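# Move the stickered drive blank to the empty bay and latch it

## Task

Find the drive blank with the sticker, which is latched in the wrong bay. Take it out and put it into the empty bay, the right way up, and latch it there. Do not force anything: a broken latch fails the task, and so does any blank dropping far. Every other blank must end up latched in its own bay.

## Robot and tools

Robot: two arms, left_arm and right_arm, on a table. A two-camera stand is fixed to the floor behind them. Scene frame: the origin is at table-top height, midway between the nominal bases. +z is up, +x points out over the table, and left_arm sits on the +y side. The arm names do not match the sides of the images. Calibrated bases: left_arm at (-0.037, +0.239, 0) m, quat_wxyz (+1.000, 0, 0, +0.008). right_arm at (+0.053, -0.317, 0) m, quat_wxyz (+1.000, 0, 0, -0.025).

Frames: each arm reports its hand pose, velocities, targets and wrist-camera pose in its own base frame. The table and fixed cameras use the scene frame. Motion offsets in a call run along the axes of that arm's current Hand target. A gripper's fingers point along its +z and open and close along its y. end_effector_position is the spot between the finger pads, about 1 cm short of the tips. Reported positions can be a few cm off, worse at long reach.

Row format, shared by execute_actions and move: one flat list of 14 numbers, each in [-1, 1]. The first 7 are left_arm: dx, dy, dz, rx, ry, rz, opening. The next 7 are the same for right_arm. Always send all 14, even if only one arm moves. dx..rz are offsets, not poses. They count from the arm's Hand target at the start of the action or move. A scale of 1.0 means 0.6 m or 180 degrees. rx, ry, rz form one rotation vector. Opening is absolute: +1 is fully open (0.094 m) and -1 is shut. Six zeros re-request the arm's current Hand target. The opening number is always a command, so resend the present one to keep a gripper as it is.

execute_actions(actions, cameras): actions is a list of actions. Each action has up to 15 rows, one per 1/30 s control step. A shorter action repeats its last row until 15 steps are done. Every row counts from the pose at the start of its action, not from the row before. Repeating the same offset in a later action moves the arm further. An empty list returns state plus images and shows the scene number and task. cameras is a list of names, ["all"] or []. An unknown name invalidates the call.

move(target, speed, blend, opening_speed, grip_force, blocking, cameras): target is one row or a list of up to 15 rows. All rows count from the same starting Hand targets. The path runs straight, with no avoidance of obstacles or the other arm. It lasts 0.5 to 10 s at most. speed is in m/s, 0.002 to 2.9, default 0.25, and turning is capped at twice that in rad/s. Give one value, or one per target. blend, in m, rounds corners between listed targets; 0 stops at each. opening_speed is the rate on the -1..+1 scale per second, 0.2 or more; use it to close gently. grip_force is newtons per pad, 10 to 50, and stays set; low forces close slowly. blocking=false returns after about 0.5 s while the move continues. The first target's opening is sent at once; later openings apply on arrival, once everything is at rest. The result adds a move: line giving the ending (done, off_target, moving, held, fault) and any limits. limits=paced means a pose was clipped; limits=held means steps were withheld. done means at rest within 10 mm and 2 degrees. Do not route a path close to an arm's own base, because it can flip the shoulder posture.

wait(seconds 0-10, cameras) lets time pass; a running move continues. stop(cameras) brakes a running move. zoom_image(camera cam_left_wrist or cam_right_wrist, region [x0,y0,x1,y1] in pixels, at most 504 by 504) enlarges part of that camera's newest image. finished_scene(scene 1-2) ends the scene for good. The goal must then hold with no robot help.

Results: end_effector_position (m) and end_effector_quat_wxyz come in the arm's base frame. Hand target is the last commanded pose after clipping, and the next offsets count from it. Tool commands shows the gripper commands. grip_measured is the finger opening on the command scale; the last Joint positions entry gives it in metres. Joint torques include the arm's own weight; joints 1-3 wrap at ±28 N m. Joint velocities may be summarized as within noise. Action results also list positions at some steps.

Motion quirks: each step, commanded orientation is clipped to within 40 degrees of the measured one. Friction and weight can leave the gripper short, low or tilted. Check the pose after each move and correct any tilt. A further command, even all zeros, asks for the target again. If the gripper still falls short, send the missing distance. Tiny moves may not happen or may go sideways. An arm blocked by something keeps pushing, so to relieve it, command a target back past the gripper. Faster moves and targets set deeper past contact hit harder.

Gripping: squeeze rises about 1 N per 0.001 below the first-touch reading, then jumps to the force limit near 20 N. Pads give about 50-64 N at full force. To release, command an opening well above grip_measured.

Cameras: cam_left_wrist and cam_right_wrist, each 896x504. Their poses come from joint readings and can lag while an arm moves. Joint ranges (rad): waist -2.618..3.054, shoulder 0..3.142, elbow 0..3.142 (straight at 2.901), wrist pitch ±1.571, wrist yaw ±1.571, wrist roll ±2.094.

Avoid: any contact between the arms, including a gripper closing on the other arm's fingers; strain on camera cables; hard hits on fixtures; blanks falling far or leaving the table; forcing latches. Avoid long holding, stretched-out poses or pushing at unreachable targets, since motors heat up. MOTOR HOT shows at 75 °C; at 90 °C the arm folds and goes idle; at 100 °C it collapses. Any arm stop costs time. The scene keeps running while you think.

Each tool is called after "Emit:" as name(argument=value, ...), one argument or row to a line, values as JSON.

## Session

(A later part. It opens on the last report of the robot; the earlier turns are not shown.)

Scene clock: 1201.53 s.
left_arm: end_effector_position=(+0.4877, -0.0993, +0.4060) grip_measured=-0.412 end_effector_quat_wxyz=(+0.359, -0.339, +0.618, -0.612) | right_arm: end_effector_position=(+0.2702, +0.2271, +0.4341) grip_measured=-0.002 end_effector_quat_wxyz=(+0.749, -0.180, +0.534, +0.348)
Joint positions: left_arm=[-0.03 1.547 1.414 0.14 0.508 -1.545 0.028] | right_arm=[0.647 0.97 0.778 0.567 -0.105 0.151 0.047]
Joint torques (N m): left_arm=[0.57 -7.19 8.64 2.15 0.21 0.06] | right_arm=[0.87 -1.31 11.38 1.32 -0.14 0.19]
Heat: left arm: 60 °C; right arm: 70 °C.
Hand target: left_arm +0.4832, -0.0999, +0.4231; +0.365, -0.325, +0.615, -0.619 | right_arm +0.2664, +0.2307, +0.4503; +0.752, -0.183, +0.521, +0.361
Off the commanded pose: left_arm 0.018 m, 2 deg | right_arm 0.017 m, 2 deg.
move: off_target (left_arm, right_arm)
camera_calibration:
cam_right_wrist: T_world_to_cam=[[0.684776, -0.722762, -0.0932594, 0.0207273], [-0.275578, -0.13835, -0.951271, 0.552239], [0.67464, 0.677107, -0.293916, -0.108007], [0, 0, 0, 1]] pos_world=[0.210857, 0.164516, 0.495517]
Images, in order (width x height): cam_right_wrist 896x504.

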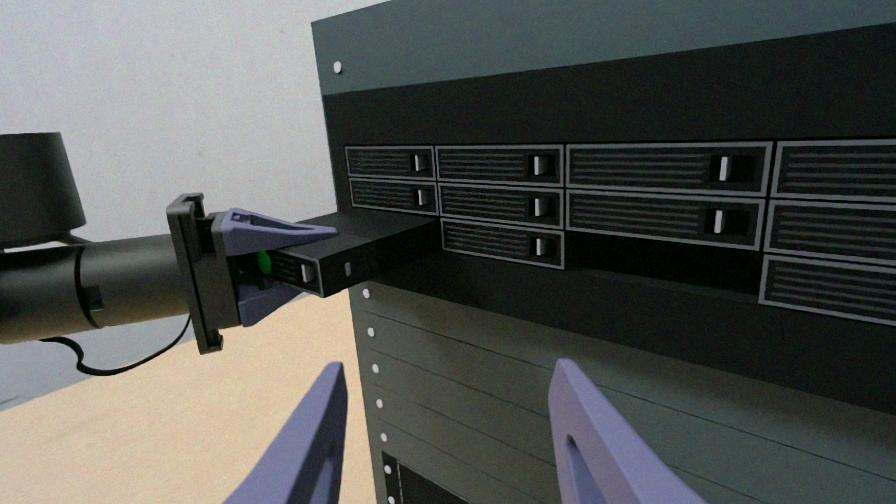

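Emit:
move(
  target=[
    [-0.0075,-0.002,0.011,0,0,0,-0.7,0,0,0,0,0,0,0],
    [-0.015,-0.003,0.022,0,0,0,-0.7,0,0,0,0,0,0,0],
  ],
  speed=0.03,
  cameras=["cam_right_wrist"],
)

Emit:
zoom_image(
  camera="cam_right_wrist",
  region=[410, 195, 470, 235],
)

Emit:
zoom_image(
  camera="cam_right_wrist",
  region=[260, 180, 460, 305],
)

Scene clock: 1205.77 s.
left_arm: end_effector_position=(+0.4999, -0.0998, +0.4078) grip_measured=-0.412 end_effector_quat_wxyz=(+0.354, -0.340, +0.621, -0.611) | right_arm: end_effector_position=(+0.2702, +0.2271, +0.4341) grip_measured=-0.002 end_effector_quat_wxyz=(+0.749, -0.180, +0.534, +0.348)
Joint positions: left_arm=[-0.027 1.597 1.48 0.114 0.518 -1.545 0.028] | right_arm=[0.647 0.97 0.778 0.567 -0.105 0.151 0.047]
Joint torques (N m): left_arm=[0.62 -6.74 8.88 2.32 0.13 0.05] | right_arm=[0.84 -1.29 11.37 1.32 -0.14 0.19]
Heat: left arm: 60 °C; right arm: 70 °C.
Hand target: left_arm +0.4990, -0.0993, +0.4259; +0.365, -0.325, +0.615, -0.620 | right_arm +0.2664, +0.2307, +0.4503; +0.752, -0.183, +0.521, +0.361
Off the commanded pose: left_arm 0.018 m, 2 deg | right_arm 0.017 m, 2 deg.
move: off_target (left_arm, right_arm)
camera_calibration:
cam_right_wrist: T_world_to_cam=[[0.684776, -0.722762, -0.0932594, 0.0207273], [-0.275578, -0.13835, -0.951271, 0.552239], [0.67464, 0.677107, -0.293916, -0.108007], [0, 0, 0, 1]] pos_world=[0.210857, 0.164516, 0.495517]
Images, in order (width x height): cam_right_wrist 896x504.

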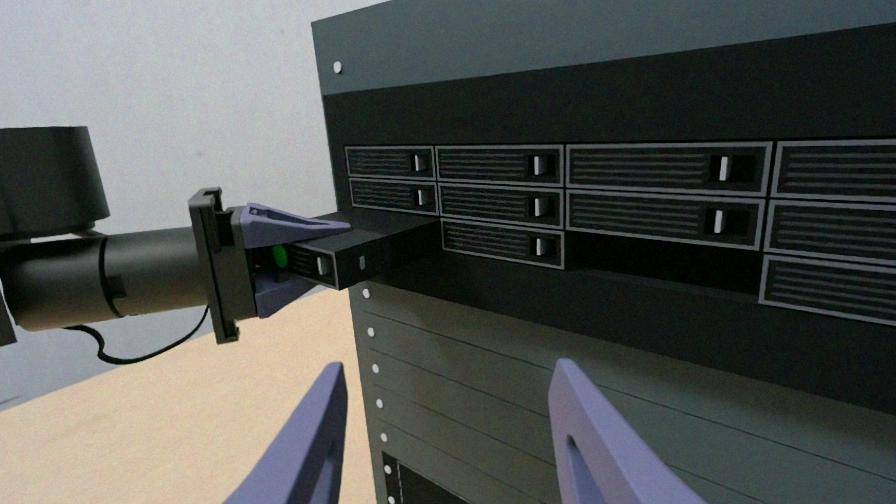

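Scaled by 8.400.

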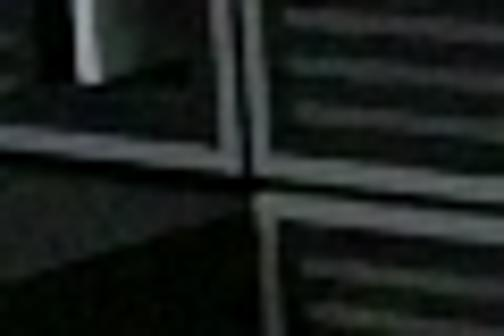

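Scaled by 2.520.

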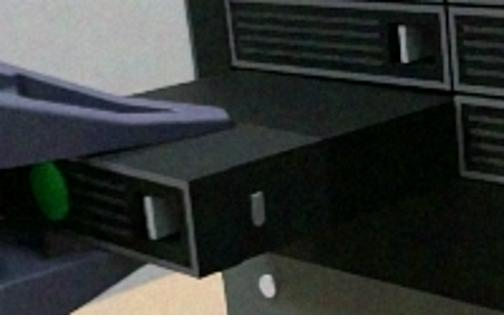

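Emit:
move(
  target=[
    [-0.0075,0,0.011,0,0,0,-0.7,0,0,0,0,0,0,0],
  ],
  speed=0.03,
)

Emit:
move(
  target=[
    [-0.0045,0,0.007,0,0,0,-0.7,0,0,0,0,0,0,0],
  ],
  speed=0.03,
  cameras=["cam_right_wrist"],
)

Emit:
zoom_image(
  camera="cam_right_wrist",
  region=[315, 185, 375, 225],
)

Emit:
zoom_image(
  camera="cam_right_wrist",
  region=[410, 195, 470, 235],
)

Emit:
zoom_image(
  camera="cam_right_wrist",
  region=[260, 180, 460, 305],
)

Scene clock: 1211.07 s.
left_arm: end_effector_position=(+0.5019, -0.0991, +0.4088) grip_measured=-0.412 end_effector_quat_wxyz=(+0.346, -0.338, +0.626, -0.612) | right_arm: end_effector_position=(+0.2702, +0.2271, +0.4341) grip_measured=-0.002 end_effector_quat_wxyz=(+0.749, -0.180, +0.534, +0.348)
Joint positions: left_arm=[-0.018 1.612 1.509 0.089 0.542 -1.545 0.028] | right_arm=[0.647 0.97 0.778 0.567 -0.105 0.151 0.047]
Joint torques (N m): left_arm=[0.09 -5.63 9.17 2.57 -0.11 0.04] | right_arm=[0.84 -1.31 11.37 1.32 -0.13 0.19]
Heat: left arm: 60 °C; right arm: 70 °C.
Hand target: left_arm +0.5069, -0.0989, +0.4263; +0.365, -0.325, +0.615, -0.620 | right_arm +0.2664, +0.2307, +0.4503; +0.752, -0.183, +0.521, +0.361
Off the commanded pose: left_arm 0.018 m, 3 deg | right_arm 0.017 m, 2 deg.
move: off_target (left_arm, right_arm)

Scene clock: 1211.83 s.
left_arm: end_effector_position=(+0.5027, -0.0984, +0.4094) grip_measured=-0.412 end_effector_quat_wxyz=(+0.340, -0.337, +0.629, -0.613) | right_arm: end_effector_position=(+0.2702, +0.2271, +0.4341) grip_measured=-0.002 end_effector_quat_wxyz=(+0.749, -0.180, +0.534, +0.348)
Joint positions: left_arm=[-0.012 1.62 1.527 0.071 0.559 -1.545 0.028] | right_arm=[0.647 0.97 0.778 0.567 -0.105 0.151 0.047]
Joint torques (N m): left_arm=[-0.43 -4.98 9.22 2.74 -0.3 0.03] | right_arm=[0.83 -1.29 11.37 1.31 -0.14 0.19]
Heat: left arm: 60 °C; right arm: 70 °C.
Hand target: left_arm +0.5119, -0.0989, +0.4266; +0.365, -0.325, +0.615, -0.620 | right_arm +0.2664, +0.2307, +0.4503; +0.752, -0.183, +0.521, +0.361
Off the commanded pose: left_arm 0.020 m, 4 deg | right_arm 0.017 m, 2 deg.
move: off_target (left_arm, right_arm)
camera_calibration:
cam_right_wrist: T_world_to_cam=[[0.684776, -0.722762, -0.0932594, 0.0207273], [-0.275578, -0.13835, -0.951271, 0.552239], [0.67464, 0.677107, -0.293916, -0.108007], [0, 0, 0, 1]] pos_world=[0.210857, 0.164516, 0.495517]
Images, in order (width x height): cam_right_wrist 896x504.

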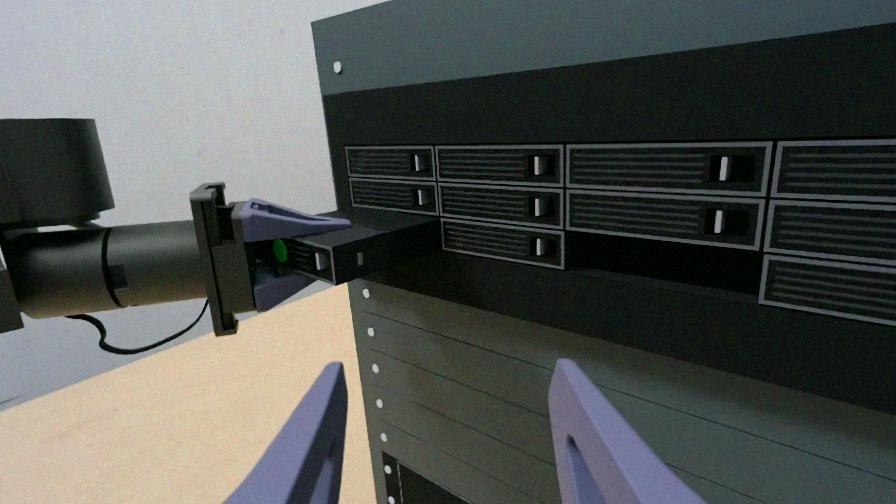

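Scaled by 8.400.

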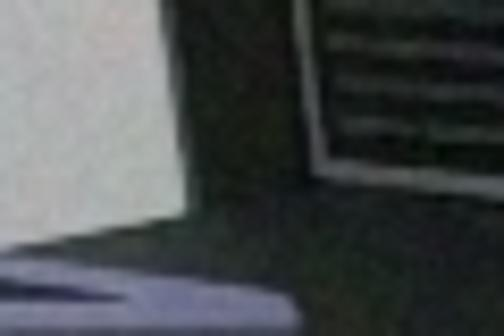

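Scaled by 8.400.

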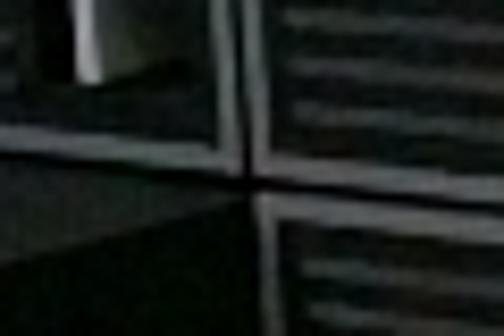

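Scaled by 2.520.

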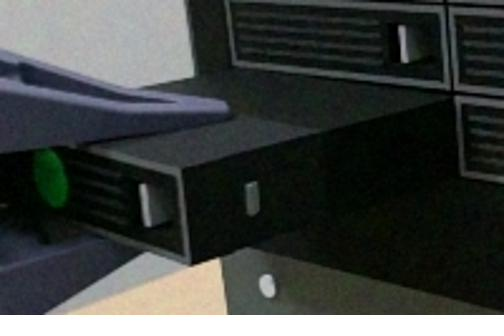

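Emit:
move(
  target=[
    [0.0125,0.004,-0.0205,0.003,0,0,-0.7,0,0,0,0,0,0,0],
    [0.0115,0.016,-0.021,0.003,0,0,-0.7,0,0,0,0,0,0,0],
  ],
  speed=0.04,
  cameras=["cam_right_wrist"],
)

Emit:
zoom_image(
  camera="cam_right_wrist",
  region=[260, 180, 460, 305],
)

Scene clock: 1218.80 s.
left_arm: end_effector_position=(+0.5022, -0.0982, +0.4052) grip_measured=-0.412 end_effector_quat_wxyz=(+0.353, -0.325, +0.621, -0.619) | right_arm: end_effector_position=(+0.2702, +0.2271, +0.4341) grip_measured=-0.002 end_effector_quat_wxyz=(+0.749, -0.180, +0.534, +0.348)
Joint positions: left_arm=[-0.012 1.611 1.464 0.167 0.558 -1.545 0.028] | right_arm=[0.647 0.97 0.778 0.567 -0.105 0.151 0.047]
Joint torques (N m): left_arm=[-0.25 -8.51 6.04 2.32 -0.27 -0.03] | right_arm=[0.84 -1.29 11.37 1.31 -0.14 0.19]
Heat: left arm: 61 °C; right arm: 70 °C.
Hand target: left_arm +0.4981, -0.0979, +0.4161; +0.366, -0.323, +0.612, -0.622 | right_arm +0.2664, +0.2307, +0.4503; +0.752, -0.183, +0.521, +0.361
Off the commanded pose: left_arm 0.012 m, 2 deg | right_arm 0.017 m, 2 deg.
move: off_target (left_arm, right_arm)
camera_calibration:
cam_right_wrist: T_world_to_cam=[[0.684776, -0.722762, -0.0932594, 0.0207273], [-0.275578, -0.13835, -0.951271, 0.552239], [0.67464, 0.677107, -0.293916, -0.108007], [0, 0, 0, 1]] pos_world=[0.210857, 0.164516, 0.495517]
Images, in order (width x height): cam_right_wrist 896x504.

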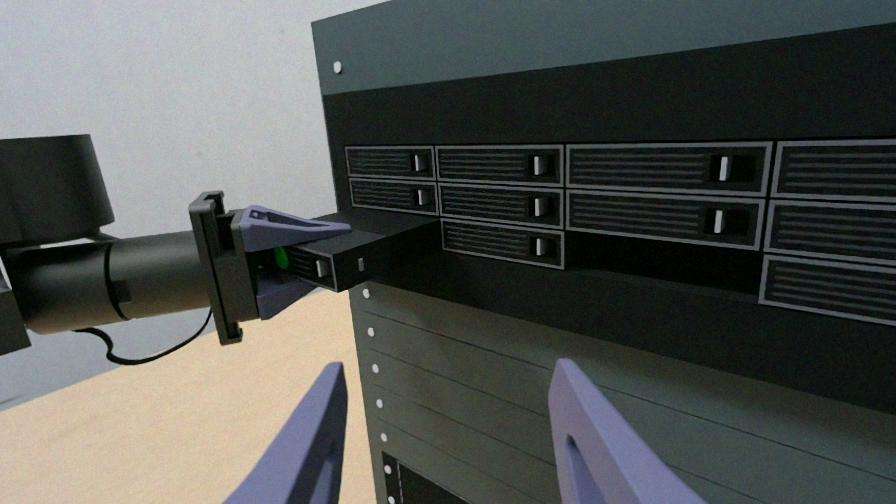

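Scaled by 2.520.

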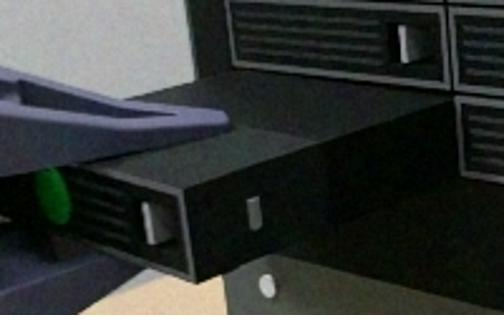

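Emit:
move(
  target=[
    [-0.0068,0.002,0.011,0,0,0,-0.7,0,0,0,0,0,0,0],
    [-0.013,0.004,0.0205,0,0,0,-0.7,0,0,0,0,0,0,0],
  ],
  speed=0.03,
  cameras=["cam_right_wrist"],
)

Emit:
zoom_image(
  camera="cam_right_wrist",
  region=[260, 180, 460, 305],
)

Scene clock: 1221.90 s.
left_arm: end_effector_position=(+0.5030, -0.0979, +0.4058) grip_measured=-0.412 end_effector_quat_wxyz=(+0.351, -0.324, +0.622, -0.620) | right_arm: end_effector_position=(+0.2702, +0.2271, +0.4341) grip_measured=-0.002 end_effector_quat_wxyz=(+0.749, -0.180, +0.534, +0.348)
Joint positions: left_arm=[-0.009 1.616 1.474 0.161 0.565 -1.545 0.028] | right_arm=[0.647 0.97 0.778 0.567 -0.105 0.151 0.047]
Joint torques (N m): left_arm=[-0.29 -4.74 8.85 2.47 -0.33 -0.02] | right_arm=[0.85 -1.29 11.36 1.31 -0.13 0.19]
Heat: left arm: 61 °C; right arm: 70 °C.
Hand target: left_arm +0.5128, -0.0975, +0.4147; +0.367, -0.323, +0.612, -0.622 | right_arm +0.2664, +0.2307, +0.4503; +0.752, -0.183, +0.521, +0.361
Off the commanded pose: left_arm 0.013 m, 2 deg | right_arm 0.017 m, 2 deg.
move: off_target (left_arm, right_arm)
camera_calibration:
cam_right_wrist: T_world_to_cam=[[0.684776, -0.722762, -0.0932594, 0.0207273], [-0.275578, -0.13835, -0.951271, 0.552239], [0.67464, 0.677107, -0.293916, -0.108007], [0, 0, 0, 1]] pos_world=[0.210857, 0.164516, 0.495517]
Images, in order (width x height): cam_right_wrist 896x504.

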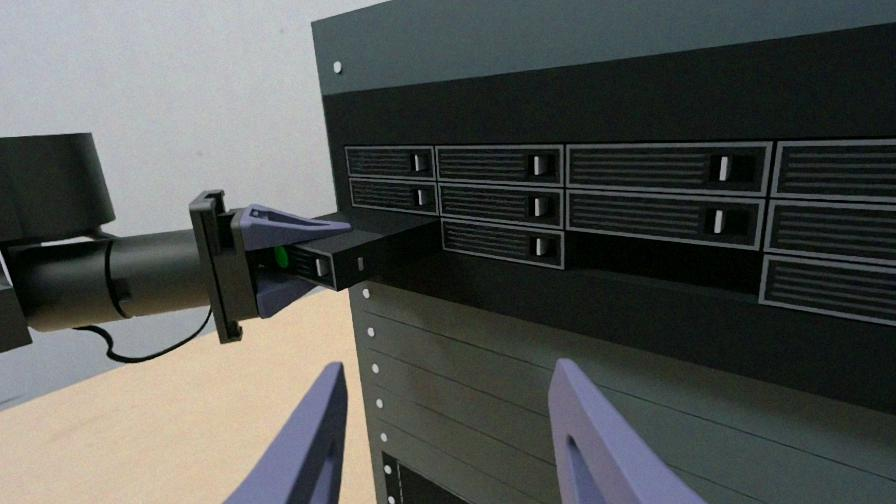

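Scaled by 2.520.

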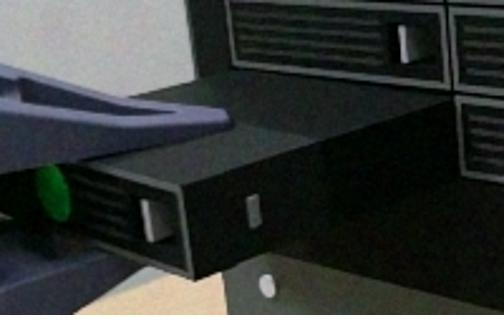

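Emit:
move(
  target=[
    [-0.010,0,-0.006,0,0,0,-0.7,0,0,0,0,0,0,0],
    [-0.004,0.004,0.007,0,0,0,-0.7,0,0,0,0,0,0,0],
  ],
  speed=0.03,
)

Emit:
move(
  target=[
    [0.008,0.004,0.005,0,0,0,-0.7,0,0,0,0,0,0,0],
    [0.018,0.004,0.011,0,0,0,-0.7,0,0,0,0,0,0,0],
  ],
  speed=0.03,
)

Scene clock: 1225.80 s.
left_arm: end_effector_position=(+0.5041, -0.0965, +0.4056) grip_measured=-0.412 end_effector_quat_wxyz=(+0.347, -0.320, +0.624, -0.622) | right_arm: end_effector_position=(+0.2702, +0.2271, +0.4341) grip_measured=-0.002 end_effector_quat_wxyz=(+0.749, -0.180, +0.534, +0.348)
Joint positions: left_arm=[0 1.625 1.482 0.161 0.589 -1.547 0.028] | right_arm=[0.647 0.97 0.778 0.567 -0.105 0.151 0.047]
Joint torques (N m): left_arm=[-1.05 -4.11 8.9 2.57 -0.6 -0.02] | right_arm=[0.87 -1.28 11.38 1.32 -0.14 0.19]
Heat: left arm: 61 °C; right arm: 70 °C.
Hand target: left_arm +0.5178, -0.0977, +0.4127; +0.367, -0.323, +0.612, -0.622 | right_arm +0.2664, +0.2307, +0.4503; +0.752, -0.183, +0.521, +0.361
Off the commanded pose: left_arm 0.015 m, 3 deg | right_arm 0.017 m, 2 deg.
move: off_target (left_arm, right_arm)

Scene clock: 1227.07 s.
left_arm: end_effector_position=(+0.5042, -0.0977, +0.4053) grip_measured=-0.412 end_effector_quat_wxyz=(+0.347, -0.322, +0.624, -0.621) | right_arm: end_effector_position=(+0.2702, +0.2271, +0.4341) grip_measured=-0.002 end_effector_quat_wxyz=(+0.749, -0.180, +0.534, +0.348)
Joint positions: left_arm=[-0.005 1.624 1.482 0.157 0.58 -1.547 0.028] | right_arm=[0.647 0.97 0.778 0.567 -0.105 0.151 0.047]
Joint torques (N m): left_arm=[-3.1 -4.11 8.2 2.67 -0.84 0] | right_arm=[0.83 -1.29 11.37 1.31 -0.13 0.19]
Heat: left arm: 61 °C; right arm: 70 °C.
Hand target: left_arm +0.5178, -0.1103, +0.4101; +0.366, -0.323, +0.612, -0.622 | right_arm +0.2664, +0.2307, +0.4503; +0.752, -0.183, +0.521, +0.361
Off the commanded pose: left_arm 0.019 m, 3 deg | right_arm 0.017 m, 2 deg.
move: off_target (left_arm, right_arm)

Emit:
move(
  target=[
    [-0.024,0.002,-0.0145,0,0,0,-0.7,0,0,0,0,0,0,0],
  ],
  speed=0.03,
)

Emit:
move(
  target=[
    [-0.010,0.0,-0.005,0,0,0,-0.7,0,0,0,0,0,0,0],
  ],
  speed=0.03,
  cameras=["cam_right_wrist"],
)

Emit:
zoom_image(
  camera="cam_right_wrist",
  region=[260, 180, 460, 305],
)

Scene clock: 1230.70 s.
left_arm: end_effector_position=(+0.5043, -0.0961, +0.4053) grip_measured=-0.412 end_effector_quat_wxyz=(+0.345, -0.319, +0.625, -0.623) | right_arm: end_effector_position=(+0.2702, +0.2271, +0.4341) grip_measured=-0.002 end_effector_quat_wxyz=(+0.749, -0.180, +0.534, +0.348)
Joint positions: left_arm=[0.003 1.627 1.482 0.164 0.596 -1.547 0.028] | right_arm=[0.647 0.97 0.778 0.567 -0.105 0.151 0.047]
Joint torques (N m): left_arm=[-0.31 -4.27 7.98 2.66 -0.57 -0.01] | right_arm=[0.84 -1.29 11.38 1.31 -0.14 0.19]
Heat: left arm: 61 °C; right arm: 70 °C.
Hand target: left_arm +0.5181, -0.0934, +0.4091; +0.366, -0.323, +0.612, -0.622 | right_arm +0.2664, +0.2307, +0.4503; +0.752, -0.183, +0.521, +0.361
Off the commanded pose: left_arm 0.015 m, 3 deg | right_arm 0.017 m, 2 deg.
move: off_target (left_arm, right_arm)

Scene clock: 1231.50 s.
left_arm: end_effector_position=(+0.5049, -0.0945, +0.4046) grip_measured=-0.412 end_effector_quat_wxyz=(+0.342, -0.313, +0.626, -0.627) | right_arm: end_effector_position=(+0.2702, +0.2271, +0.4341) grip_measured=-0.002 end_effector_quat_wxyz=(+0.749, -0.180, +0.534, +0.348)
Joint positions: left_arm=[0.013 1.635 1.482 0.178 0.621 -1.549 0.028] | right_arm=[0.647 0.97 0.778 0.567 -0.105 0.151 0.047]
Joint torques (N m): left_arm=[0.23 -4.81 8.13 2.48 -0.64 0.01] | right_arm=[0.85 -1.29 11.37 1.32 -0.14 0.19]
Heat: left arm: 61 °C; right arm: 70 °C.
Hand target: left_arm +0.5187, -0.0868, +0.4093; +0.367, -0.323, +0.612, -0.622 | right_arm +0.2664, +0.2307, +0.4503; +0.752, -0.183, +0.521, +0.361
Off the commanded pose: left_arm 0.016 m, 3 deg | right_arm 0.017 m, 2 deg.
move: off_target (left_arm, right_arm)
camera_calibration:
cam_right_wrist: T_world_to_cam=[[0.684776, -0.722762, -0.0932594, 0.0207273], [-0.275578, -0.13835, -0.951271, 0.552239], [0.67464, 0.677107, -0.293916, -0.108007], [0, 0, 0, 1]] pos_world=[0.210857, 0.164516, 0.495517]
Images, in order (width x height): cam_right_wrist 896x504.

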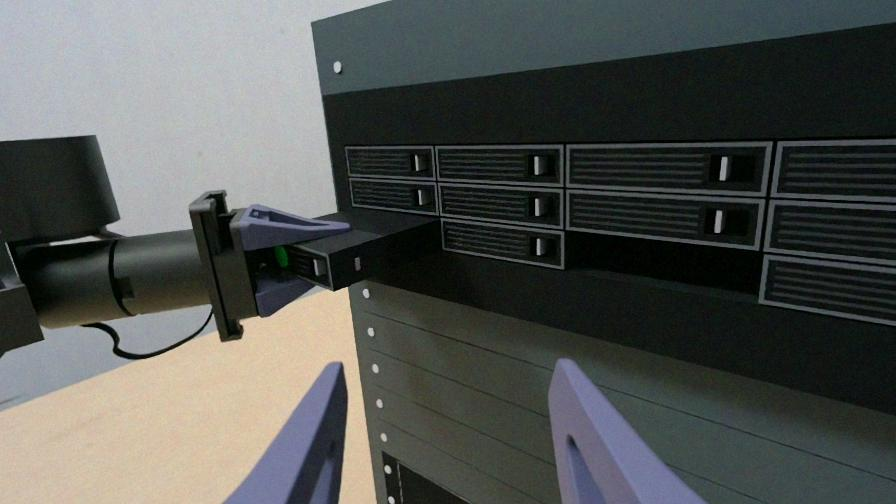

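Scaled by 2.520.

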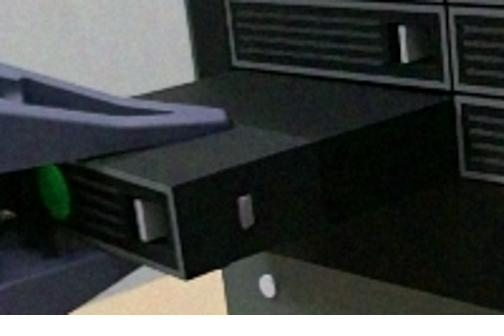

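Emit:
move(
  target=[
    [0.020,-0.004,-0.026,0,0,0,-0.7,0,0,0,0,0,0,0],
    [0.0205,-0.004,-0.026,0,-0.010,0,-0.7,0,0,0,0,0,0,0],
  ],
  speed=0.04,
  cameras=["cam_right_wrist"],
)

Emit:
zoom_image(
  camera="cam_right_wrist",
  region=[260, 180, 460, 305],
)

Emit:
zoom_image(
  camera="cam_right_wrist",
  region=[410, 195, 470, 235],
)

Emit:
zoom_image(
  camera="cam_right_wrist",
  region=[315, 185, 375, 225],
)

Scene clock: 1236.93 s.
left_arm: end_effector_position=(+0.5021, -0.0936, +0.4035) grip_measured=-0.412 end_effector_quat_wxyz=(+0.363, -0.325, +0.614, -0.621) | right_arm: end_effector_position=(+0.2702, +0.2271, +0.4341) grip_measured=-0.002 end_effector_quat_wxyz=(+0.749, -0.180, +0.534, +0.348)
Joint positions: left_arm=[-0.005 1.604 1.432 0.213 0.55 -1.55 0.028] | right_arm=[0.647 0.97 0.778 0.567 -0.105 0.151 0.047]
Joint torques (N m): left_arm=[0.16 -8.68 5.76 2.13 -0.41 0.03] | right_arm=[0.87 -1.31 11.37 1.31 -0.14 0.19]
Heat: left arm: 61 °C; right arm: 70 °C.
Hand target: left_arm +0.4988, -0.0890, +0.4105; +0.376, -0.333, +0.606, -0.617 | right_arm +0.2664, +0.2307, +0.4503; +0.752, -0.183, +0.521, +0.361
Off the commanded pose: left_arm 0.009 m, 2 deg | right_arm 0.017 m, 2 deg.
move: off_target (right_arm)
camera_calibration:
cam_right_wrist: T_world_to_cam=[[0.684776, -0.722762, -0.0932594, 0.0207273], [-0.275578, -0.13835, -0.951271, 0.552239], [0.67464, 0.677107, -0.293916, -0.108007], [0, 0, 0, 1]] pos_world=[0.210857, 0.164516, 0.495517]
Images, in order (width x height): cam_right_wrist 896x504.

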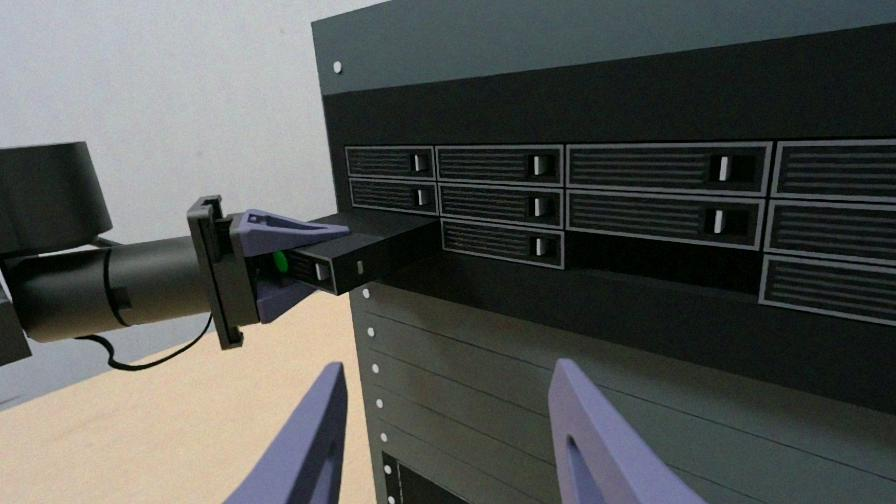

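Scaled by 2.520.

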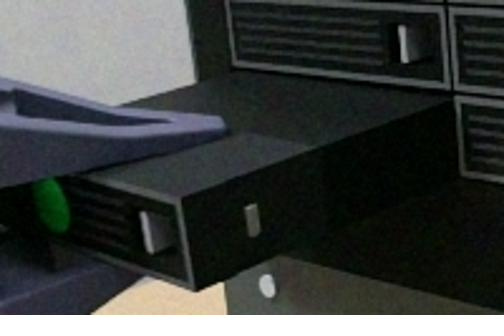

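Scaled by 8.400.

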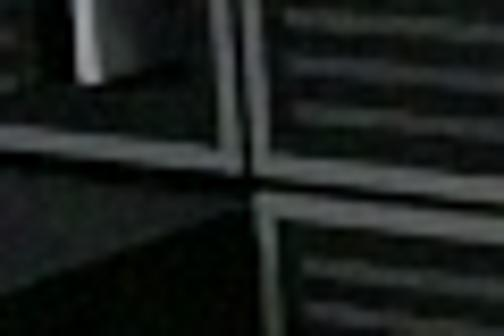

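Scaled by 8.400.

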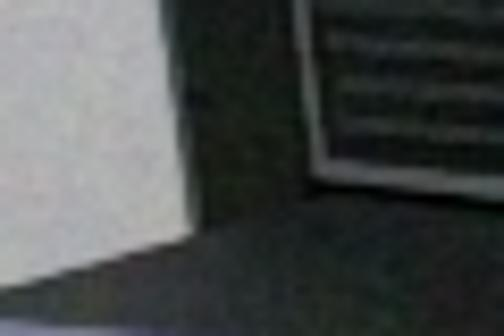

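Emit:
move(
  target=[
    [0.006,0,-0.008,-0.002,0,-0.0045,-0.7,0,0,0,0,0,0,0],
  ],
  speed=0.04,
)

Emit:
move(
  target=[
    [-0.010,-0.008,0.014,0,0,0,-0.7,0,0,0,0,0,0,0],
    [-0.021,-0.002,0.028,0,0,0,-0.7,0,0,0,0,0,0,0],
  ],
  speed=0.03,
  cameras=["cam_right_wrist"],
)

Emit:
zoom_image(
  camera="cam_right_wrist",
  region=[260, 180, 460, 305],
)

Emit:
zoom_image(
  camera="cam_right_wrist",
  region=[410, 195, 470, 235],
)

Emit:
zoom_image(
  camera="cam_right_wrist",
  region=[315, 185, 375, 225],
)

Scene clock: 1246.33 s.
left_arm: end_effector_position=(+0.4988, -0.0917, +0.4035) grip_measured=-0.412 end_effector_quat_wxyz=(+0.366, -0.331, +0.611, -0.619) | right_arm: end_effector_position=(+0.2702, +0.2271, +0.4341) grip_measured=-0.002 end_effector_quat_wxyz=(+0.749, -0.180, +0.534, +0.348)
Joint positions: left_arm=[-0.007 1.586 1.413 0.213 0.533 -1.554 0.028] | right_arm=[0.647 0.97 0.778 0.567 -0.105 0.151 0.047]
Joint torques (N m): left_arm=[0.08 -8.95 5.83 2.01 -0.25 -0.07] | right_arm=[0.84 -1.29 11.4 1.31 -0.14 0.18]
Heat: left arm: 60 °C; right arm: 70 °C.
Hand target: left_arm +0.4929, -0.0898, +0.4100; +0.371, -0.338, +0.605, -0.618 | right_arm +0.2664, +0.2307, +0.4503; +0.752, -0.183, +0.521, +0.361
Off the commanded pose: left_arm 0.009 m, 1 deg | right_arm 0.017 m, 2 deg.
move: off_target (right_arm)

Scene clock: 1247.77 s.
left_arm: end_effector_position=(+0.5009, -0.0919, +0.4059) grip_measured=-0.412 end_effector_quat_wxyz=(+0.357, -0.340, +0.615, -0.615) | right_arm: end_effector_position=(+0.2702, +0.2271, +0.4341) grip_measured=-0.002 end_effector_quat_wxyz=(+0.749, -0.180, +0.534, +0.348)
Joint positions: left_arm=[-0.007 1.596 1.458 0.152 0.534 -1.558 0.028] | right_arm=[0.647 0.97 0.778 0.567 -0.105 0.151 0.047]
Joint torques (N m): left_arm=[0.72 -3.67 9.06 2.58 -0.16 -0.03] | right_arm=[0.84 -1.29 11.37 1.31 -0.14 0.19]
Heat: left arm: 60 °C; right arm: 70 °C.
Hand target: left_arm +0.5136, -0.0872, +0.4123; +0.371, -0.338, +0.605, -0.618 | right_arm +0.2664, +0.2307, +0.4503; +0.752, -0.183, +0.521, +0.361
Off the commanded pose: left_arm 0.015 m, 2 deg | right_arm 0.017 m, 2 deg.
move: off_target (left_arm, right_arm)
camera_calibration:
cam_right_wrist: T_world_to_cam=[[0.684776, -0.722762, -0.0932594, 0.0207273], [-0.275578, -0.13835, -0.951271, 0.552239], [0.67464, 0.677107, -0.293916, -0.108007], [0, 0, 0, 1]] pos_world=[0.210857, 0.164516, 0.495517]
Images, in order (width x height): cam_right_wrist 896x504.

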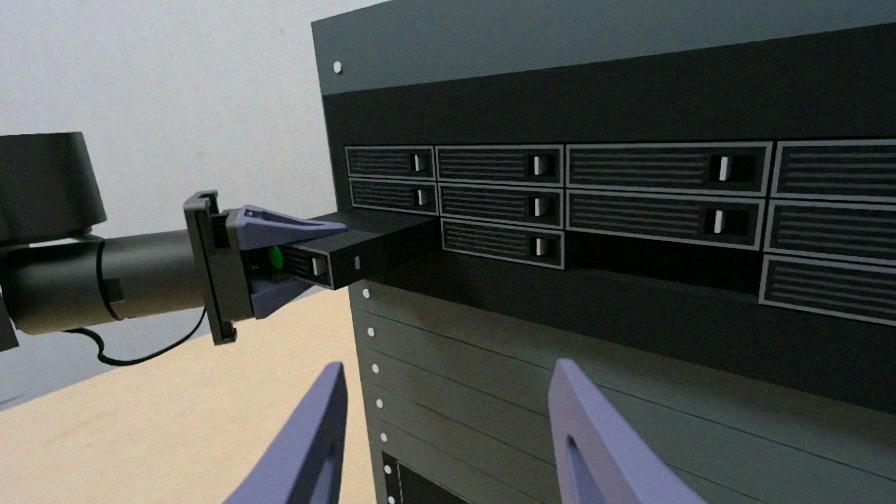

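Scaled by 2.520.

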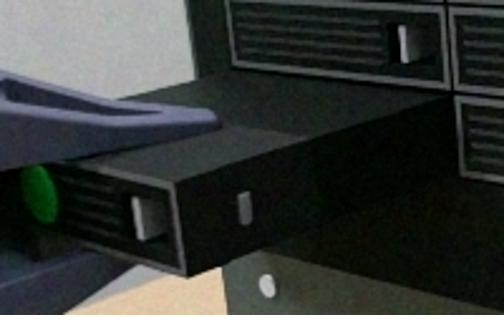

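Scaled by 8.400.

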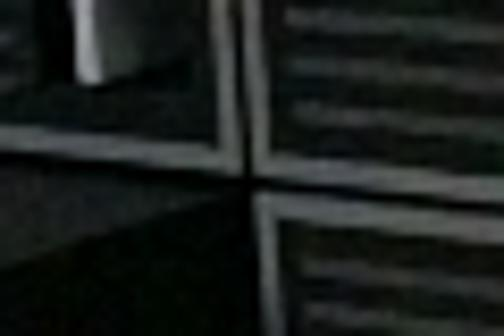

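Scaled by 8.400.

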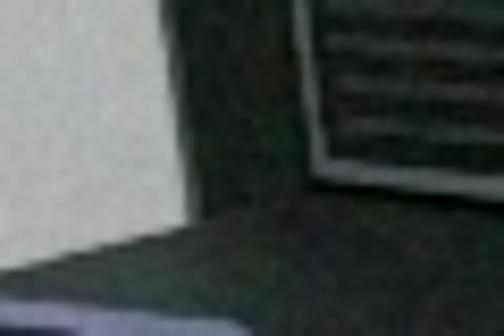

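Emit:
move(
  target=[
    [-0.0095,0.005,0.017,0,0,0,-0.7,0,0,0,0,0,0,0],
  ],
  speed=0.03,
)

Emit:
move(
  target=[
    [-0.0095,0.005,0.017,0,0,0,-0.7,0,0,0,0,0,0,0],
  ],
  speed=0.03,
  cameras=["cam_right_wrist"],
)

Emit:
zoom_image(
  camera="cam_right_wrist",
  region=[260, 180, 460, 305],
)

Scene clock: 1263.07 s.
left_arm: end_effector_position=(+0.5007, -0.0942, +0.4072) grip_measured=-0.412 end_effector_quat_wxyz=(+0.344, -0.340, +0.620, -0.618) | right_arm: end_effector_position=(+0.2702, +0.2271, +0.4341) grip_measured=-0.002 end_effector_quat_wxyz=(+0.749, -0.180, +0.534, +0.348)
Joint positions: left_arm=[-0.005 1.604 1.482 0.122 0.556 -1.566 0.028] | right_arm=[0.647 0.97 0.778 0.567 -0.105 0.151 0.047]
Joint torques (N m): left_arm=[0.47 -1.18 9.32 3 -0.4 0.08] | right_arm=[0.83 -1.31 11.38 1.32 -0.14 0.19]
Heat: left arm: 60 °C; right arm: 70 °C.
Hand target: left_arm +0.5254, -0.0873, +0.4098; +0.371, -0.338, +0.605, -0.618 | right_arm +0.2664, +0.2307, +0.4503; +0.752, -0.183, +0.521, +0.361
Off the commanded pose: left_arm 0.026 m, 4 deg | right_arm 0.017 m, 2 deg.
move: off_target (left_arm, right_arm)

Scene clock: 1264.07 s.
left_arm: end_effector_position=(+0.5302, -0.0913, +0.4049) grip_measured=-0.412 end_effector_quat_wxyz=(+0.359, -0.331, +0.611, -0.623) | right_arm: end_effector_position=(+0.2702, +0.2271, +0.4341) grip_measured=-0.002 end_effector_quat_wxyz=(+0.749, -0.180, +0.534, +0.348)
Joint positions: left_arm=[-0.001 1.71 1.553 0.199 0.55 -1.566 0.028] | right_arm=[0.647 0.97 0.778 0.567 -0.105 0.151 0.047]
Joint torques (N m): left_arm=[0.16 -6.32 8.18 2.11 -0.37 0.1] | right_arm=[0.85 -1.29 11.38 1.31 -0.14 0.19]
Heat: left arm: 60 °C; right arm: 70 °C.
Hand target: left_arm +0.5372, -0.0875, +0.4074; +0.371, -0.338, +0.605, -0.618 | right_arm +0.2664, +0.2307, +0.4503; +0.752, -0.183, +0.521, +0.361
Off the commanded pose: left_arm 0.008 m, 2 deg | right_arm 0.017 m, 2 deg.
move: off_target (right_arm)
camera_calibration:
cam_right_wrist: T_world_to_cam=[[0.684776, -0.722762, -0.0932594, 0.0207273], [-0.275578, -0.13835, -0.951271, 0.552239], [0.67464, 0.677107, -0.293916, -0.108007], [0, 0, 0, 1]] pos_world=[0.210857, 0.164516, 0.495517]
Images, in order (width x height): cam_right_wrist 896x504.

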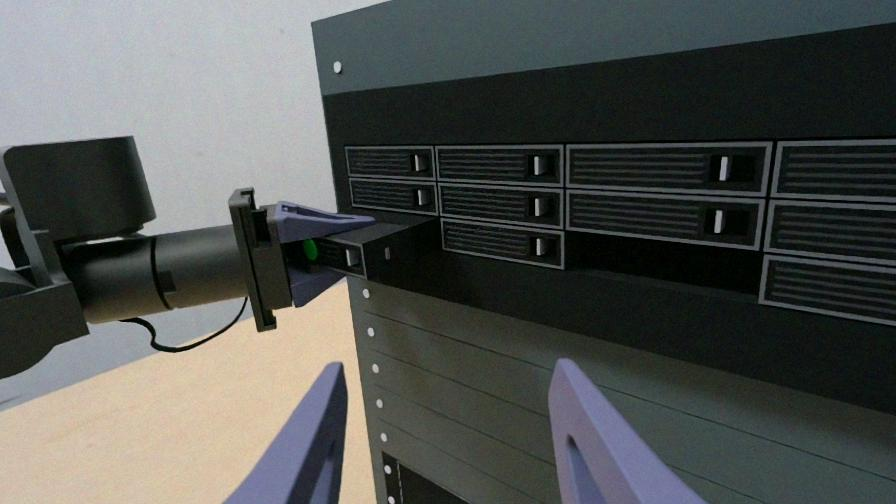

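Scaled by 2.520.

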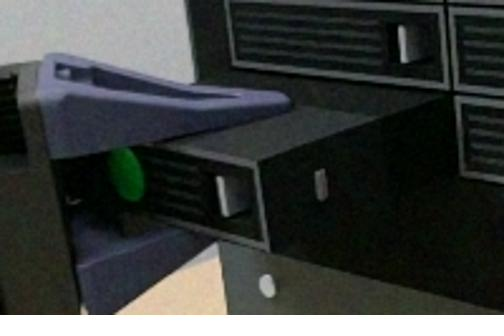

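Emit:
move(
  target=[
    [-0.022,0,0.037,0,0,0,-0.7,0,0,0,0,0,0,0],
  ],
  speed=0.04,
  cameras=["cam_right_wrist"],
)

Emit:
zoom_image(
  camera="cam_right_wrist",
  region=[260, 180, 460, 305],
)

Scene clock: 1267.40 s.
left_arm: end_effector_position=(+0.5426, -0.0927, +0.4072) grip_measured=-0.412 end_effector_quat_wxyz=(+0.347, -0.338, +0.618, -0.620) | right_arm: end_effector_position=(+0.2702, +0.2271, +0.4341) grip_measured=-0.002 end_effector_quat_wxyz=(+0.749, -0.180, +0.534, +0.348)
Joint positions: left_arm=[-0.001 1.765 1.653 0.122 0.559 -1.566 0.028] | right_arm=[0.647 0.97 0.778 0.567 -0.105 0.151 0.047]
Joint torques (N m): left_arm=[0.4 -3.44 9.44 2.75 -0.42 0.1] | right_arm=[0.84 -1.31 11.37 1.32 -0.14 0.19]
Heat: left arm: 60 °C; right arm: 70 °C.
Hand target: left_arm +0.5630, -0.0870, +0.4087; +0.371, -0.338, +0.605, -0.618 | right_arm +0.2664, +0.2307, +0.4503; +0.752, -0.183, +0.521, +0.361
Off the commanded pose: left_arm 0.021 m, 3 deg | right_arm 0.017 m, 2 deg.
move: off_target (left_arm, right_arm)
camera_calibration:
cam_right_wrist: T_world_to_cam=[[0.684776, -0.722762, -0.0932594, 0.0207273], [-0.275578, -0.13835, -0.951271, 0.552239], [0.67464, 0.677107, -0.293916, -0.108007], [0, 0, 0, 1]] pos_world=[0.210857, 0.164516, 0.495517]
Images, in order (width x height): cam_right_wrist 896x504.

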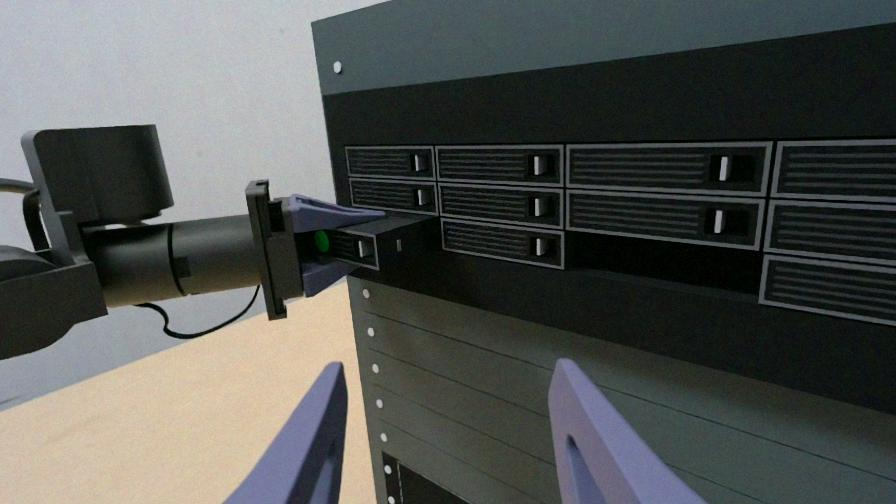

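Scaled by 2.520.

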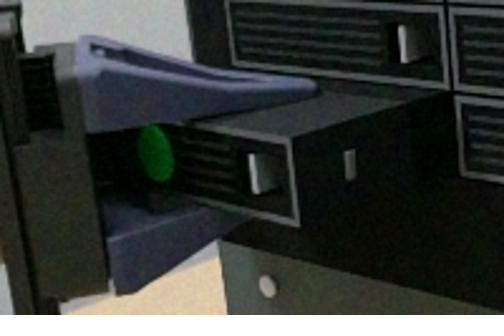

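Emit:
move(
  target=[
    [-0.0135,0.007,0.022,0,0,0,-0.7,0,0,0,0,0,0,0],
  ],
  speed=0.04,
  cameras=["cam_right_wrist"],
)

Emit:
zoom_image(
  camera="cam_right_wrist",
  region=[260, 180, 460, 305],
)

Scene clock: 1271.00 s.
left_arm: end_effector_position=(+0.5433, -0.0950, +0.4073) grip_measured=-0.412 end_effector_quat_wxyz=(+0.336, -0.339, +0.624, -0.619) | right_arm: end_effector_position=(+0.2702, +0.2271, +0.4341) grip_measured=-0.002 end_effector_quat_wxyz=(+0.749, -0.180, +0.534, +0.348)
Joint positions: left_arm=[-0.001 1.776 1.684 0.083 0.574 -1.566 0.028] | right_arm=[0.647 0.97 0.778 0.567 -0.105 0.151 0.047]
Joint torques (N m): left_arm=[0.54 -0.54 10.21 3.23 -0.57 0.09] | right_arm=[0.85 -1.31 11.38 1.31 -0.14 0.19]
Heat: left arm: 60 °C; right arm: 70 °C.
Hand target: left_arm +0.5787, -0.0866, +0.4053; +0.371, -0.338, +0.605, -0.618 | right_arm +0.2664, +0.2307, +0.4503; +0.752, -0.183, +0.521, +0.361
Off the commanded pose: left_arm 0.036 m, 4 deg | right_arm 0.017 m, 2 deg.
move: off_target (left_arm, right_arm)
camera_calibration:
cam_right_wrist: T_world_to_cam=[[0.684776, -0.722762, -0.0932594, 0.0207273], [-0.275578, -0.13835, -0.951271, 0.552239], [0.67464, 0.677107, -0.293916, -0.108007], [0, 0, 0, 1]] pos_world=[0.210857, 0.164516, 0.495517]
Images, in order (width x height): cam_right_wrist 896x504.

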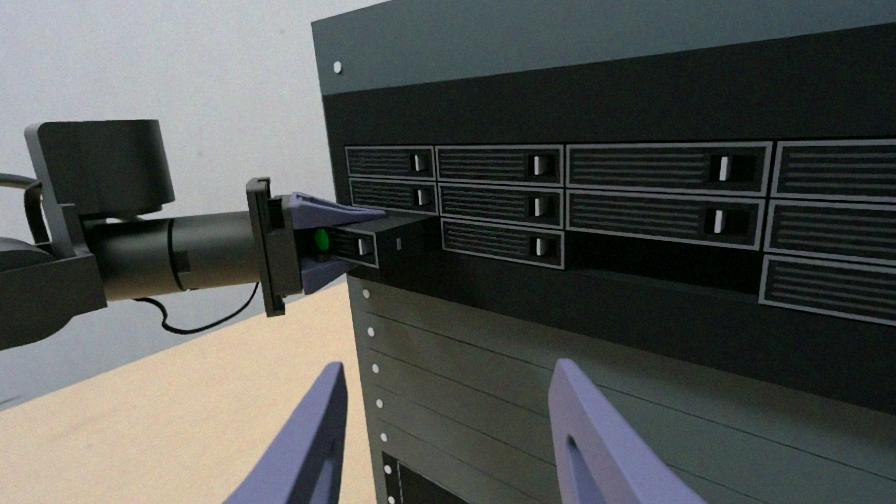

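Scaled by 2.520.

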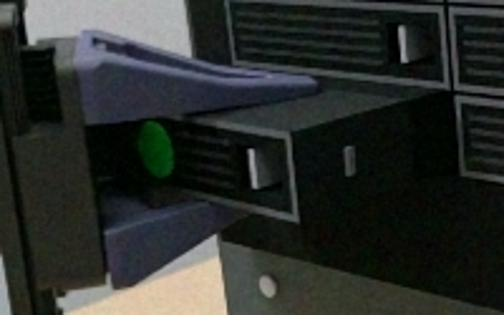

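Emit:
move(
  target=[
    [0.018,-0.002,-0.028,0,0,0,-0.7,0,0,0,0,0,0,0],
    [0.018,-0.002,-0.028,0,0,0,-0.15,0,0,0,0,0,0,0],
  ],
  speed=0.05,
  opening_speed=0.3,
)

Emit:
move(
  target=[
    [0,0,-0.16,0,0,0,-0.15,0,0,0,0,0,0,0],
  ],
  speed=0.08,
  cameras=["cam_right_wrist"],
)

Emit:
zoom_image(
  camera="cam_right_wrist",
  region=[260, 180, 460, 305],
)

Scene clock: 1279.40 s.
left_arm: end_effector_position=(+0.5555, -0.0881, +0.4022) grip_measured=-0.153 end_effector_quat_wxyz=(+0.360, -0.340, +0.611, -0.618) | right_arm: end_effector_position=(+0.2702, +0.2271, +0.4341) grip_measured=-0.002 end_effector_quat_wxyz=(+0.749, -0.180, +0.534, +0.348)
Joint positions: left_arm=[0.002 1.804 1.667 0.163 0.538 -1.565 0.04] | right_arm=[0.647 0.97 0.778 0.567 -0.105 0.151 0.047]
Joint torques (N m): left_arm=[-0.06 -7.87 6.68 2.42 -0.22 0.08] | right_arm=[0.85 -1.29 11.37 1.32 -0.14 0.19]
Heat: left arm: 62 °C; right arm: 70 °C.
Hand target: left_arm +0.5587, -0.0877, +0.4055; +0.370, -0.338, +0.605, -0.618 | right_arm +0.2664, +0.2307, +0.4503; +0.752, -0.183, +0.521, +0.361
Off the commanded pose: left_arm 0.005 m, 1 deg | right_arm 0.017 m, 2 deg.
move: off_target (right_arm); target 2's new opening was sent with left_arm's hand 0.018 m and 4 deg from that target

Scene clock: 1281.20 s.
left_arm: end_effector_position=(+0.4846, -0.0389, +0.3855) grip_measured=-0.152 end_effector_quat_wxyz=(+0.360, -0.352, +0.611, -0.611) | right_arm: end_effector_position=(+0.2702, +0.2271, +0.4341) grip_measured=-0.002 end_effector_quat_wxyz=(+0.749, -0.180, +0.534, +0.348)
Joint positions: left_arm=[0.139 1.534 1.321 0.22 0.653 -1.565 0.04] | right_arm=[0.647 0.97 0.778 0.567 -0.105 0.151 0.047]
Joint torques (N m): left_arm=[0.5 -8.76 6.31 2.3 0.11 -0.03] | right_arm=[0.83 -1.29 11.4 1.32 -0.13 0.19]
Heat: left arm: 61 °C; right arm: 70 °C.
Hand target: left_arm +0.4755, -0.0399, +0.4019; +0.371, -0.338, +0.605, -0.618 | right_arm +0.2664, +0.2307, +0.4503; +0.752, -0.183, +0.521, +0.361
Off the commanded pose: left_arm 0.019 m, 2 deg | right_arm 0.017 m, 2 deg.
move: off_target (left_arm, right_arm)
camera_calibration:
cam_right_wrist: T_world_to_cam=[[0.684776, -0.722762, -0.0932594, 0.0207273], [-0.275578, -0.13835, -0.951271, 0.552239], [0.67464, 0.677107, -0.293916, -0.108007], [0, 0, 0, 1]] pos_world=[0.210857, 0.164516, 0.495517]
Images, in order (width x height): cam_right_wrist 896x504.

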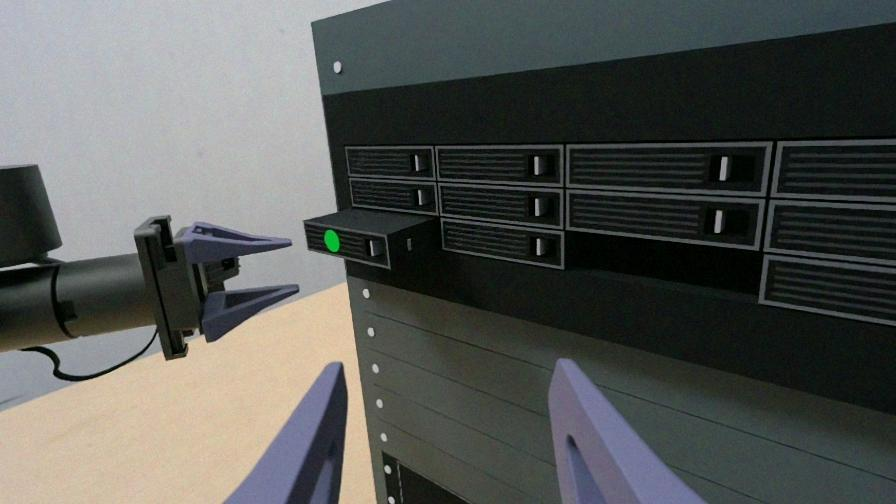

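Scaled by 2.520.

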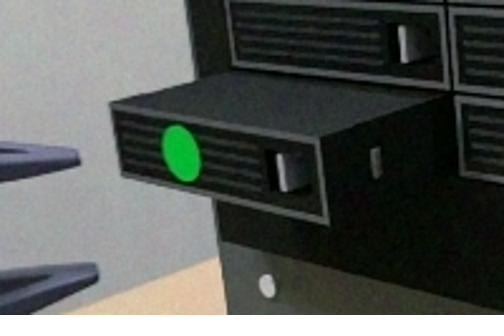

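Emit:
move(
  target=[
    [0.035,0,-0.04,0,-0.08,0,-0.6,0,0,0,0,0,0,0],
    [0.088,-0.016,0.010,0,-0.163,0,-1,0,0,0,0,0,0,0],
  ],
  speed=0.12,
  cameras=["cam_right_wrist"],
)

Emit:
zoom_image(
  camera="cam_right_wrist",
  region=[160, 150, 460, 335],
)

Scene clock: 1290.53 s.
left_arm: end_effector_position=(+0.4539, -0.0907, +0.3914) grip_measured=-0.979 end_effector_quat_wxyz=(+0.496, -0.491, +0.506, -0.507) | right_arm: end_effector_position=(+0.2702, +0.2271, +0.4341) grip_measured=-0.002 end_effector_quat_wxyz=(+0.749, -0.180, +0.534, +0.348)
Joint positions: left_arm=[-0.298 1.37 1.199 0.179 -0.272 -1.565 0.001] | right_arm=[0.647 0.97 0.778 0.567 -0.105 0.151 0.047]
Joint torques (N m): left_arm=[-0.02 -4.9 8.84 2.34 -0.25 0.22] | right_arm=[0.83 -1.31 11.38 1.32 -0.14 0.19]
Heat: left arm: 61 °C; right arm: 70 °C.
Hand target: left_arm +0.4540, -0.0887, +0.4100; +0.512, -0.484, +0.492, -0.512 | right_arm +0.2664, +0.2307, +0.4503; +0.752, -0.183, +0.521, +0.361
Off the commanded pose: left_arm 0.019 m, 3 deg | right_arm 0.017 m, 2 deg.
move: off_target (left_arm, right_arm); target 2's new opening was sent with left_arm's hand 0.019 m and 3 deg from that target
camera_calibration:
cam_right_wrist: T_world_to_cam=[[0.684776, -0.722762, -0.0932594, 0.0207273], [-0.275578, -0.13835, -0.951271, 0.552239], [0.67464, 0.677107, -0.293916, -0.108007], [0, 0, 0, 1]] pos_world=[0.210857, 0.164516, 0.495517]
Images, in order (width x height): cam_right_wrist 896x504.

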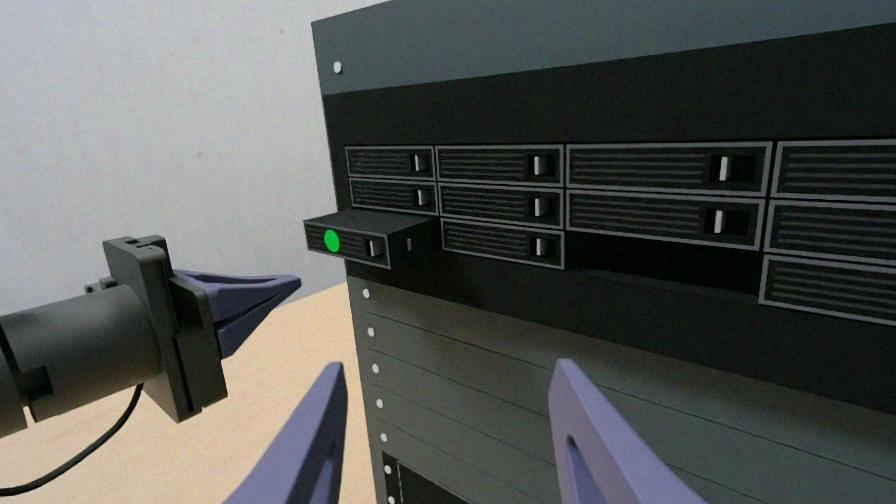

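Scaled by 1.680.

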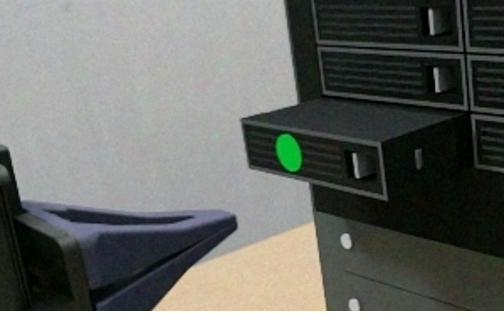

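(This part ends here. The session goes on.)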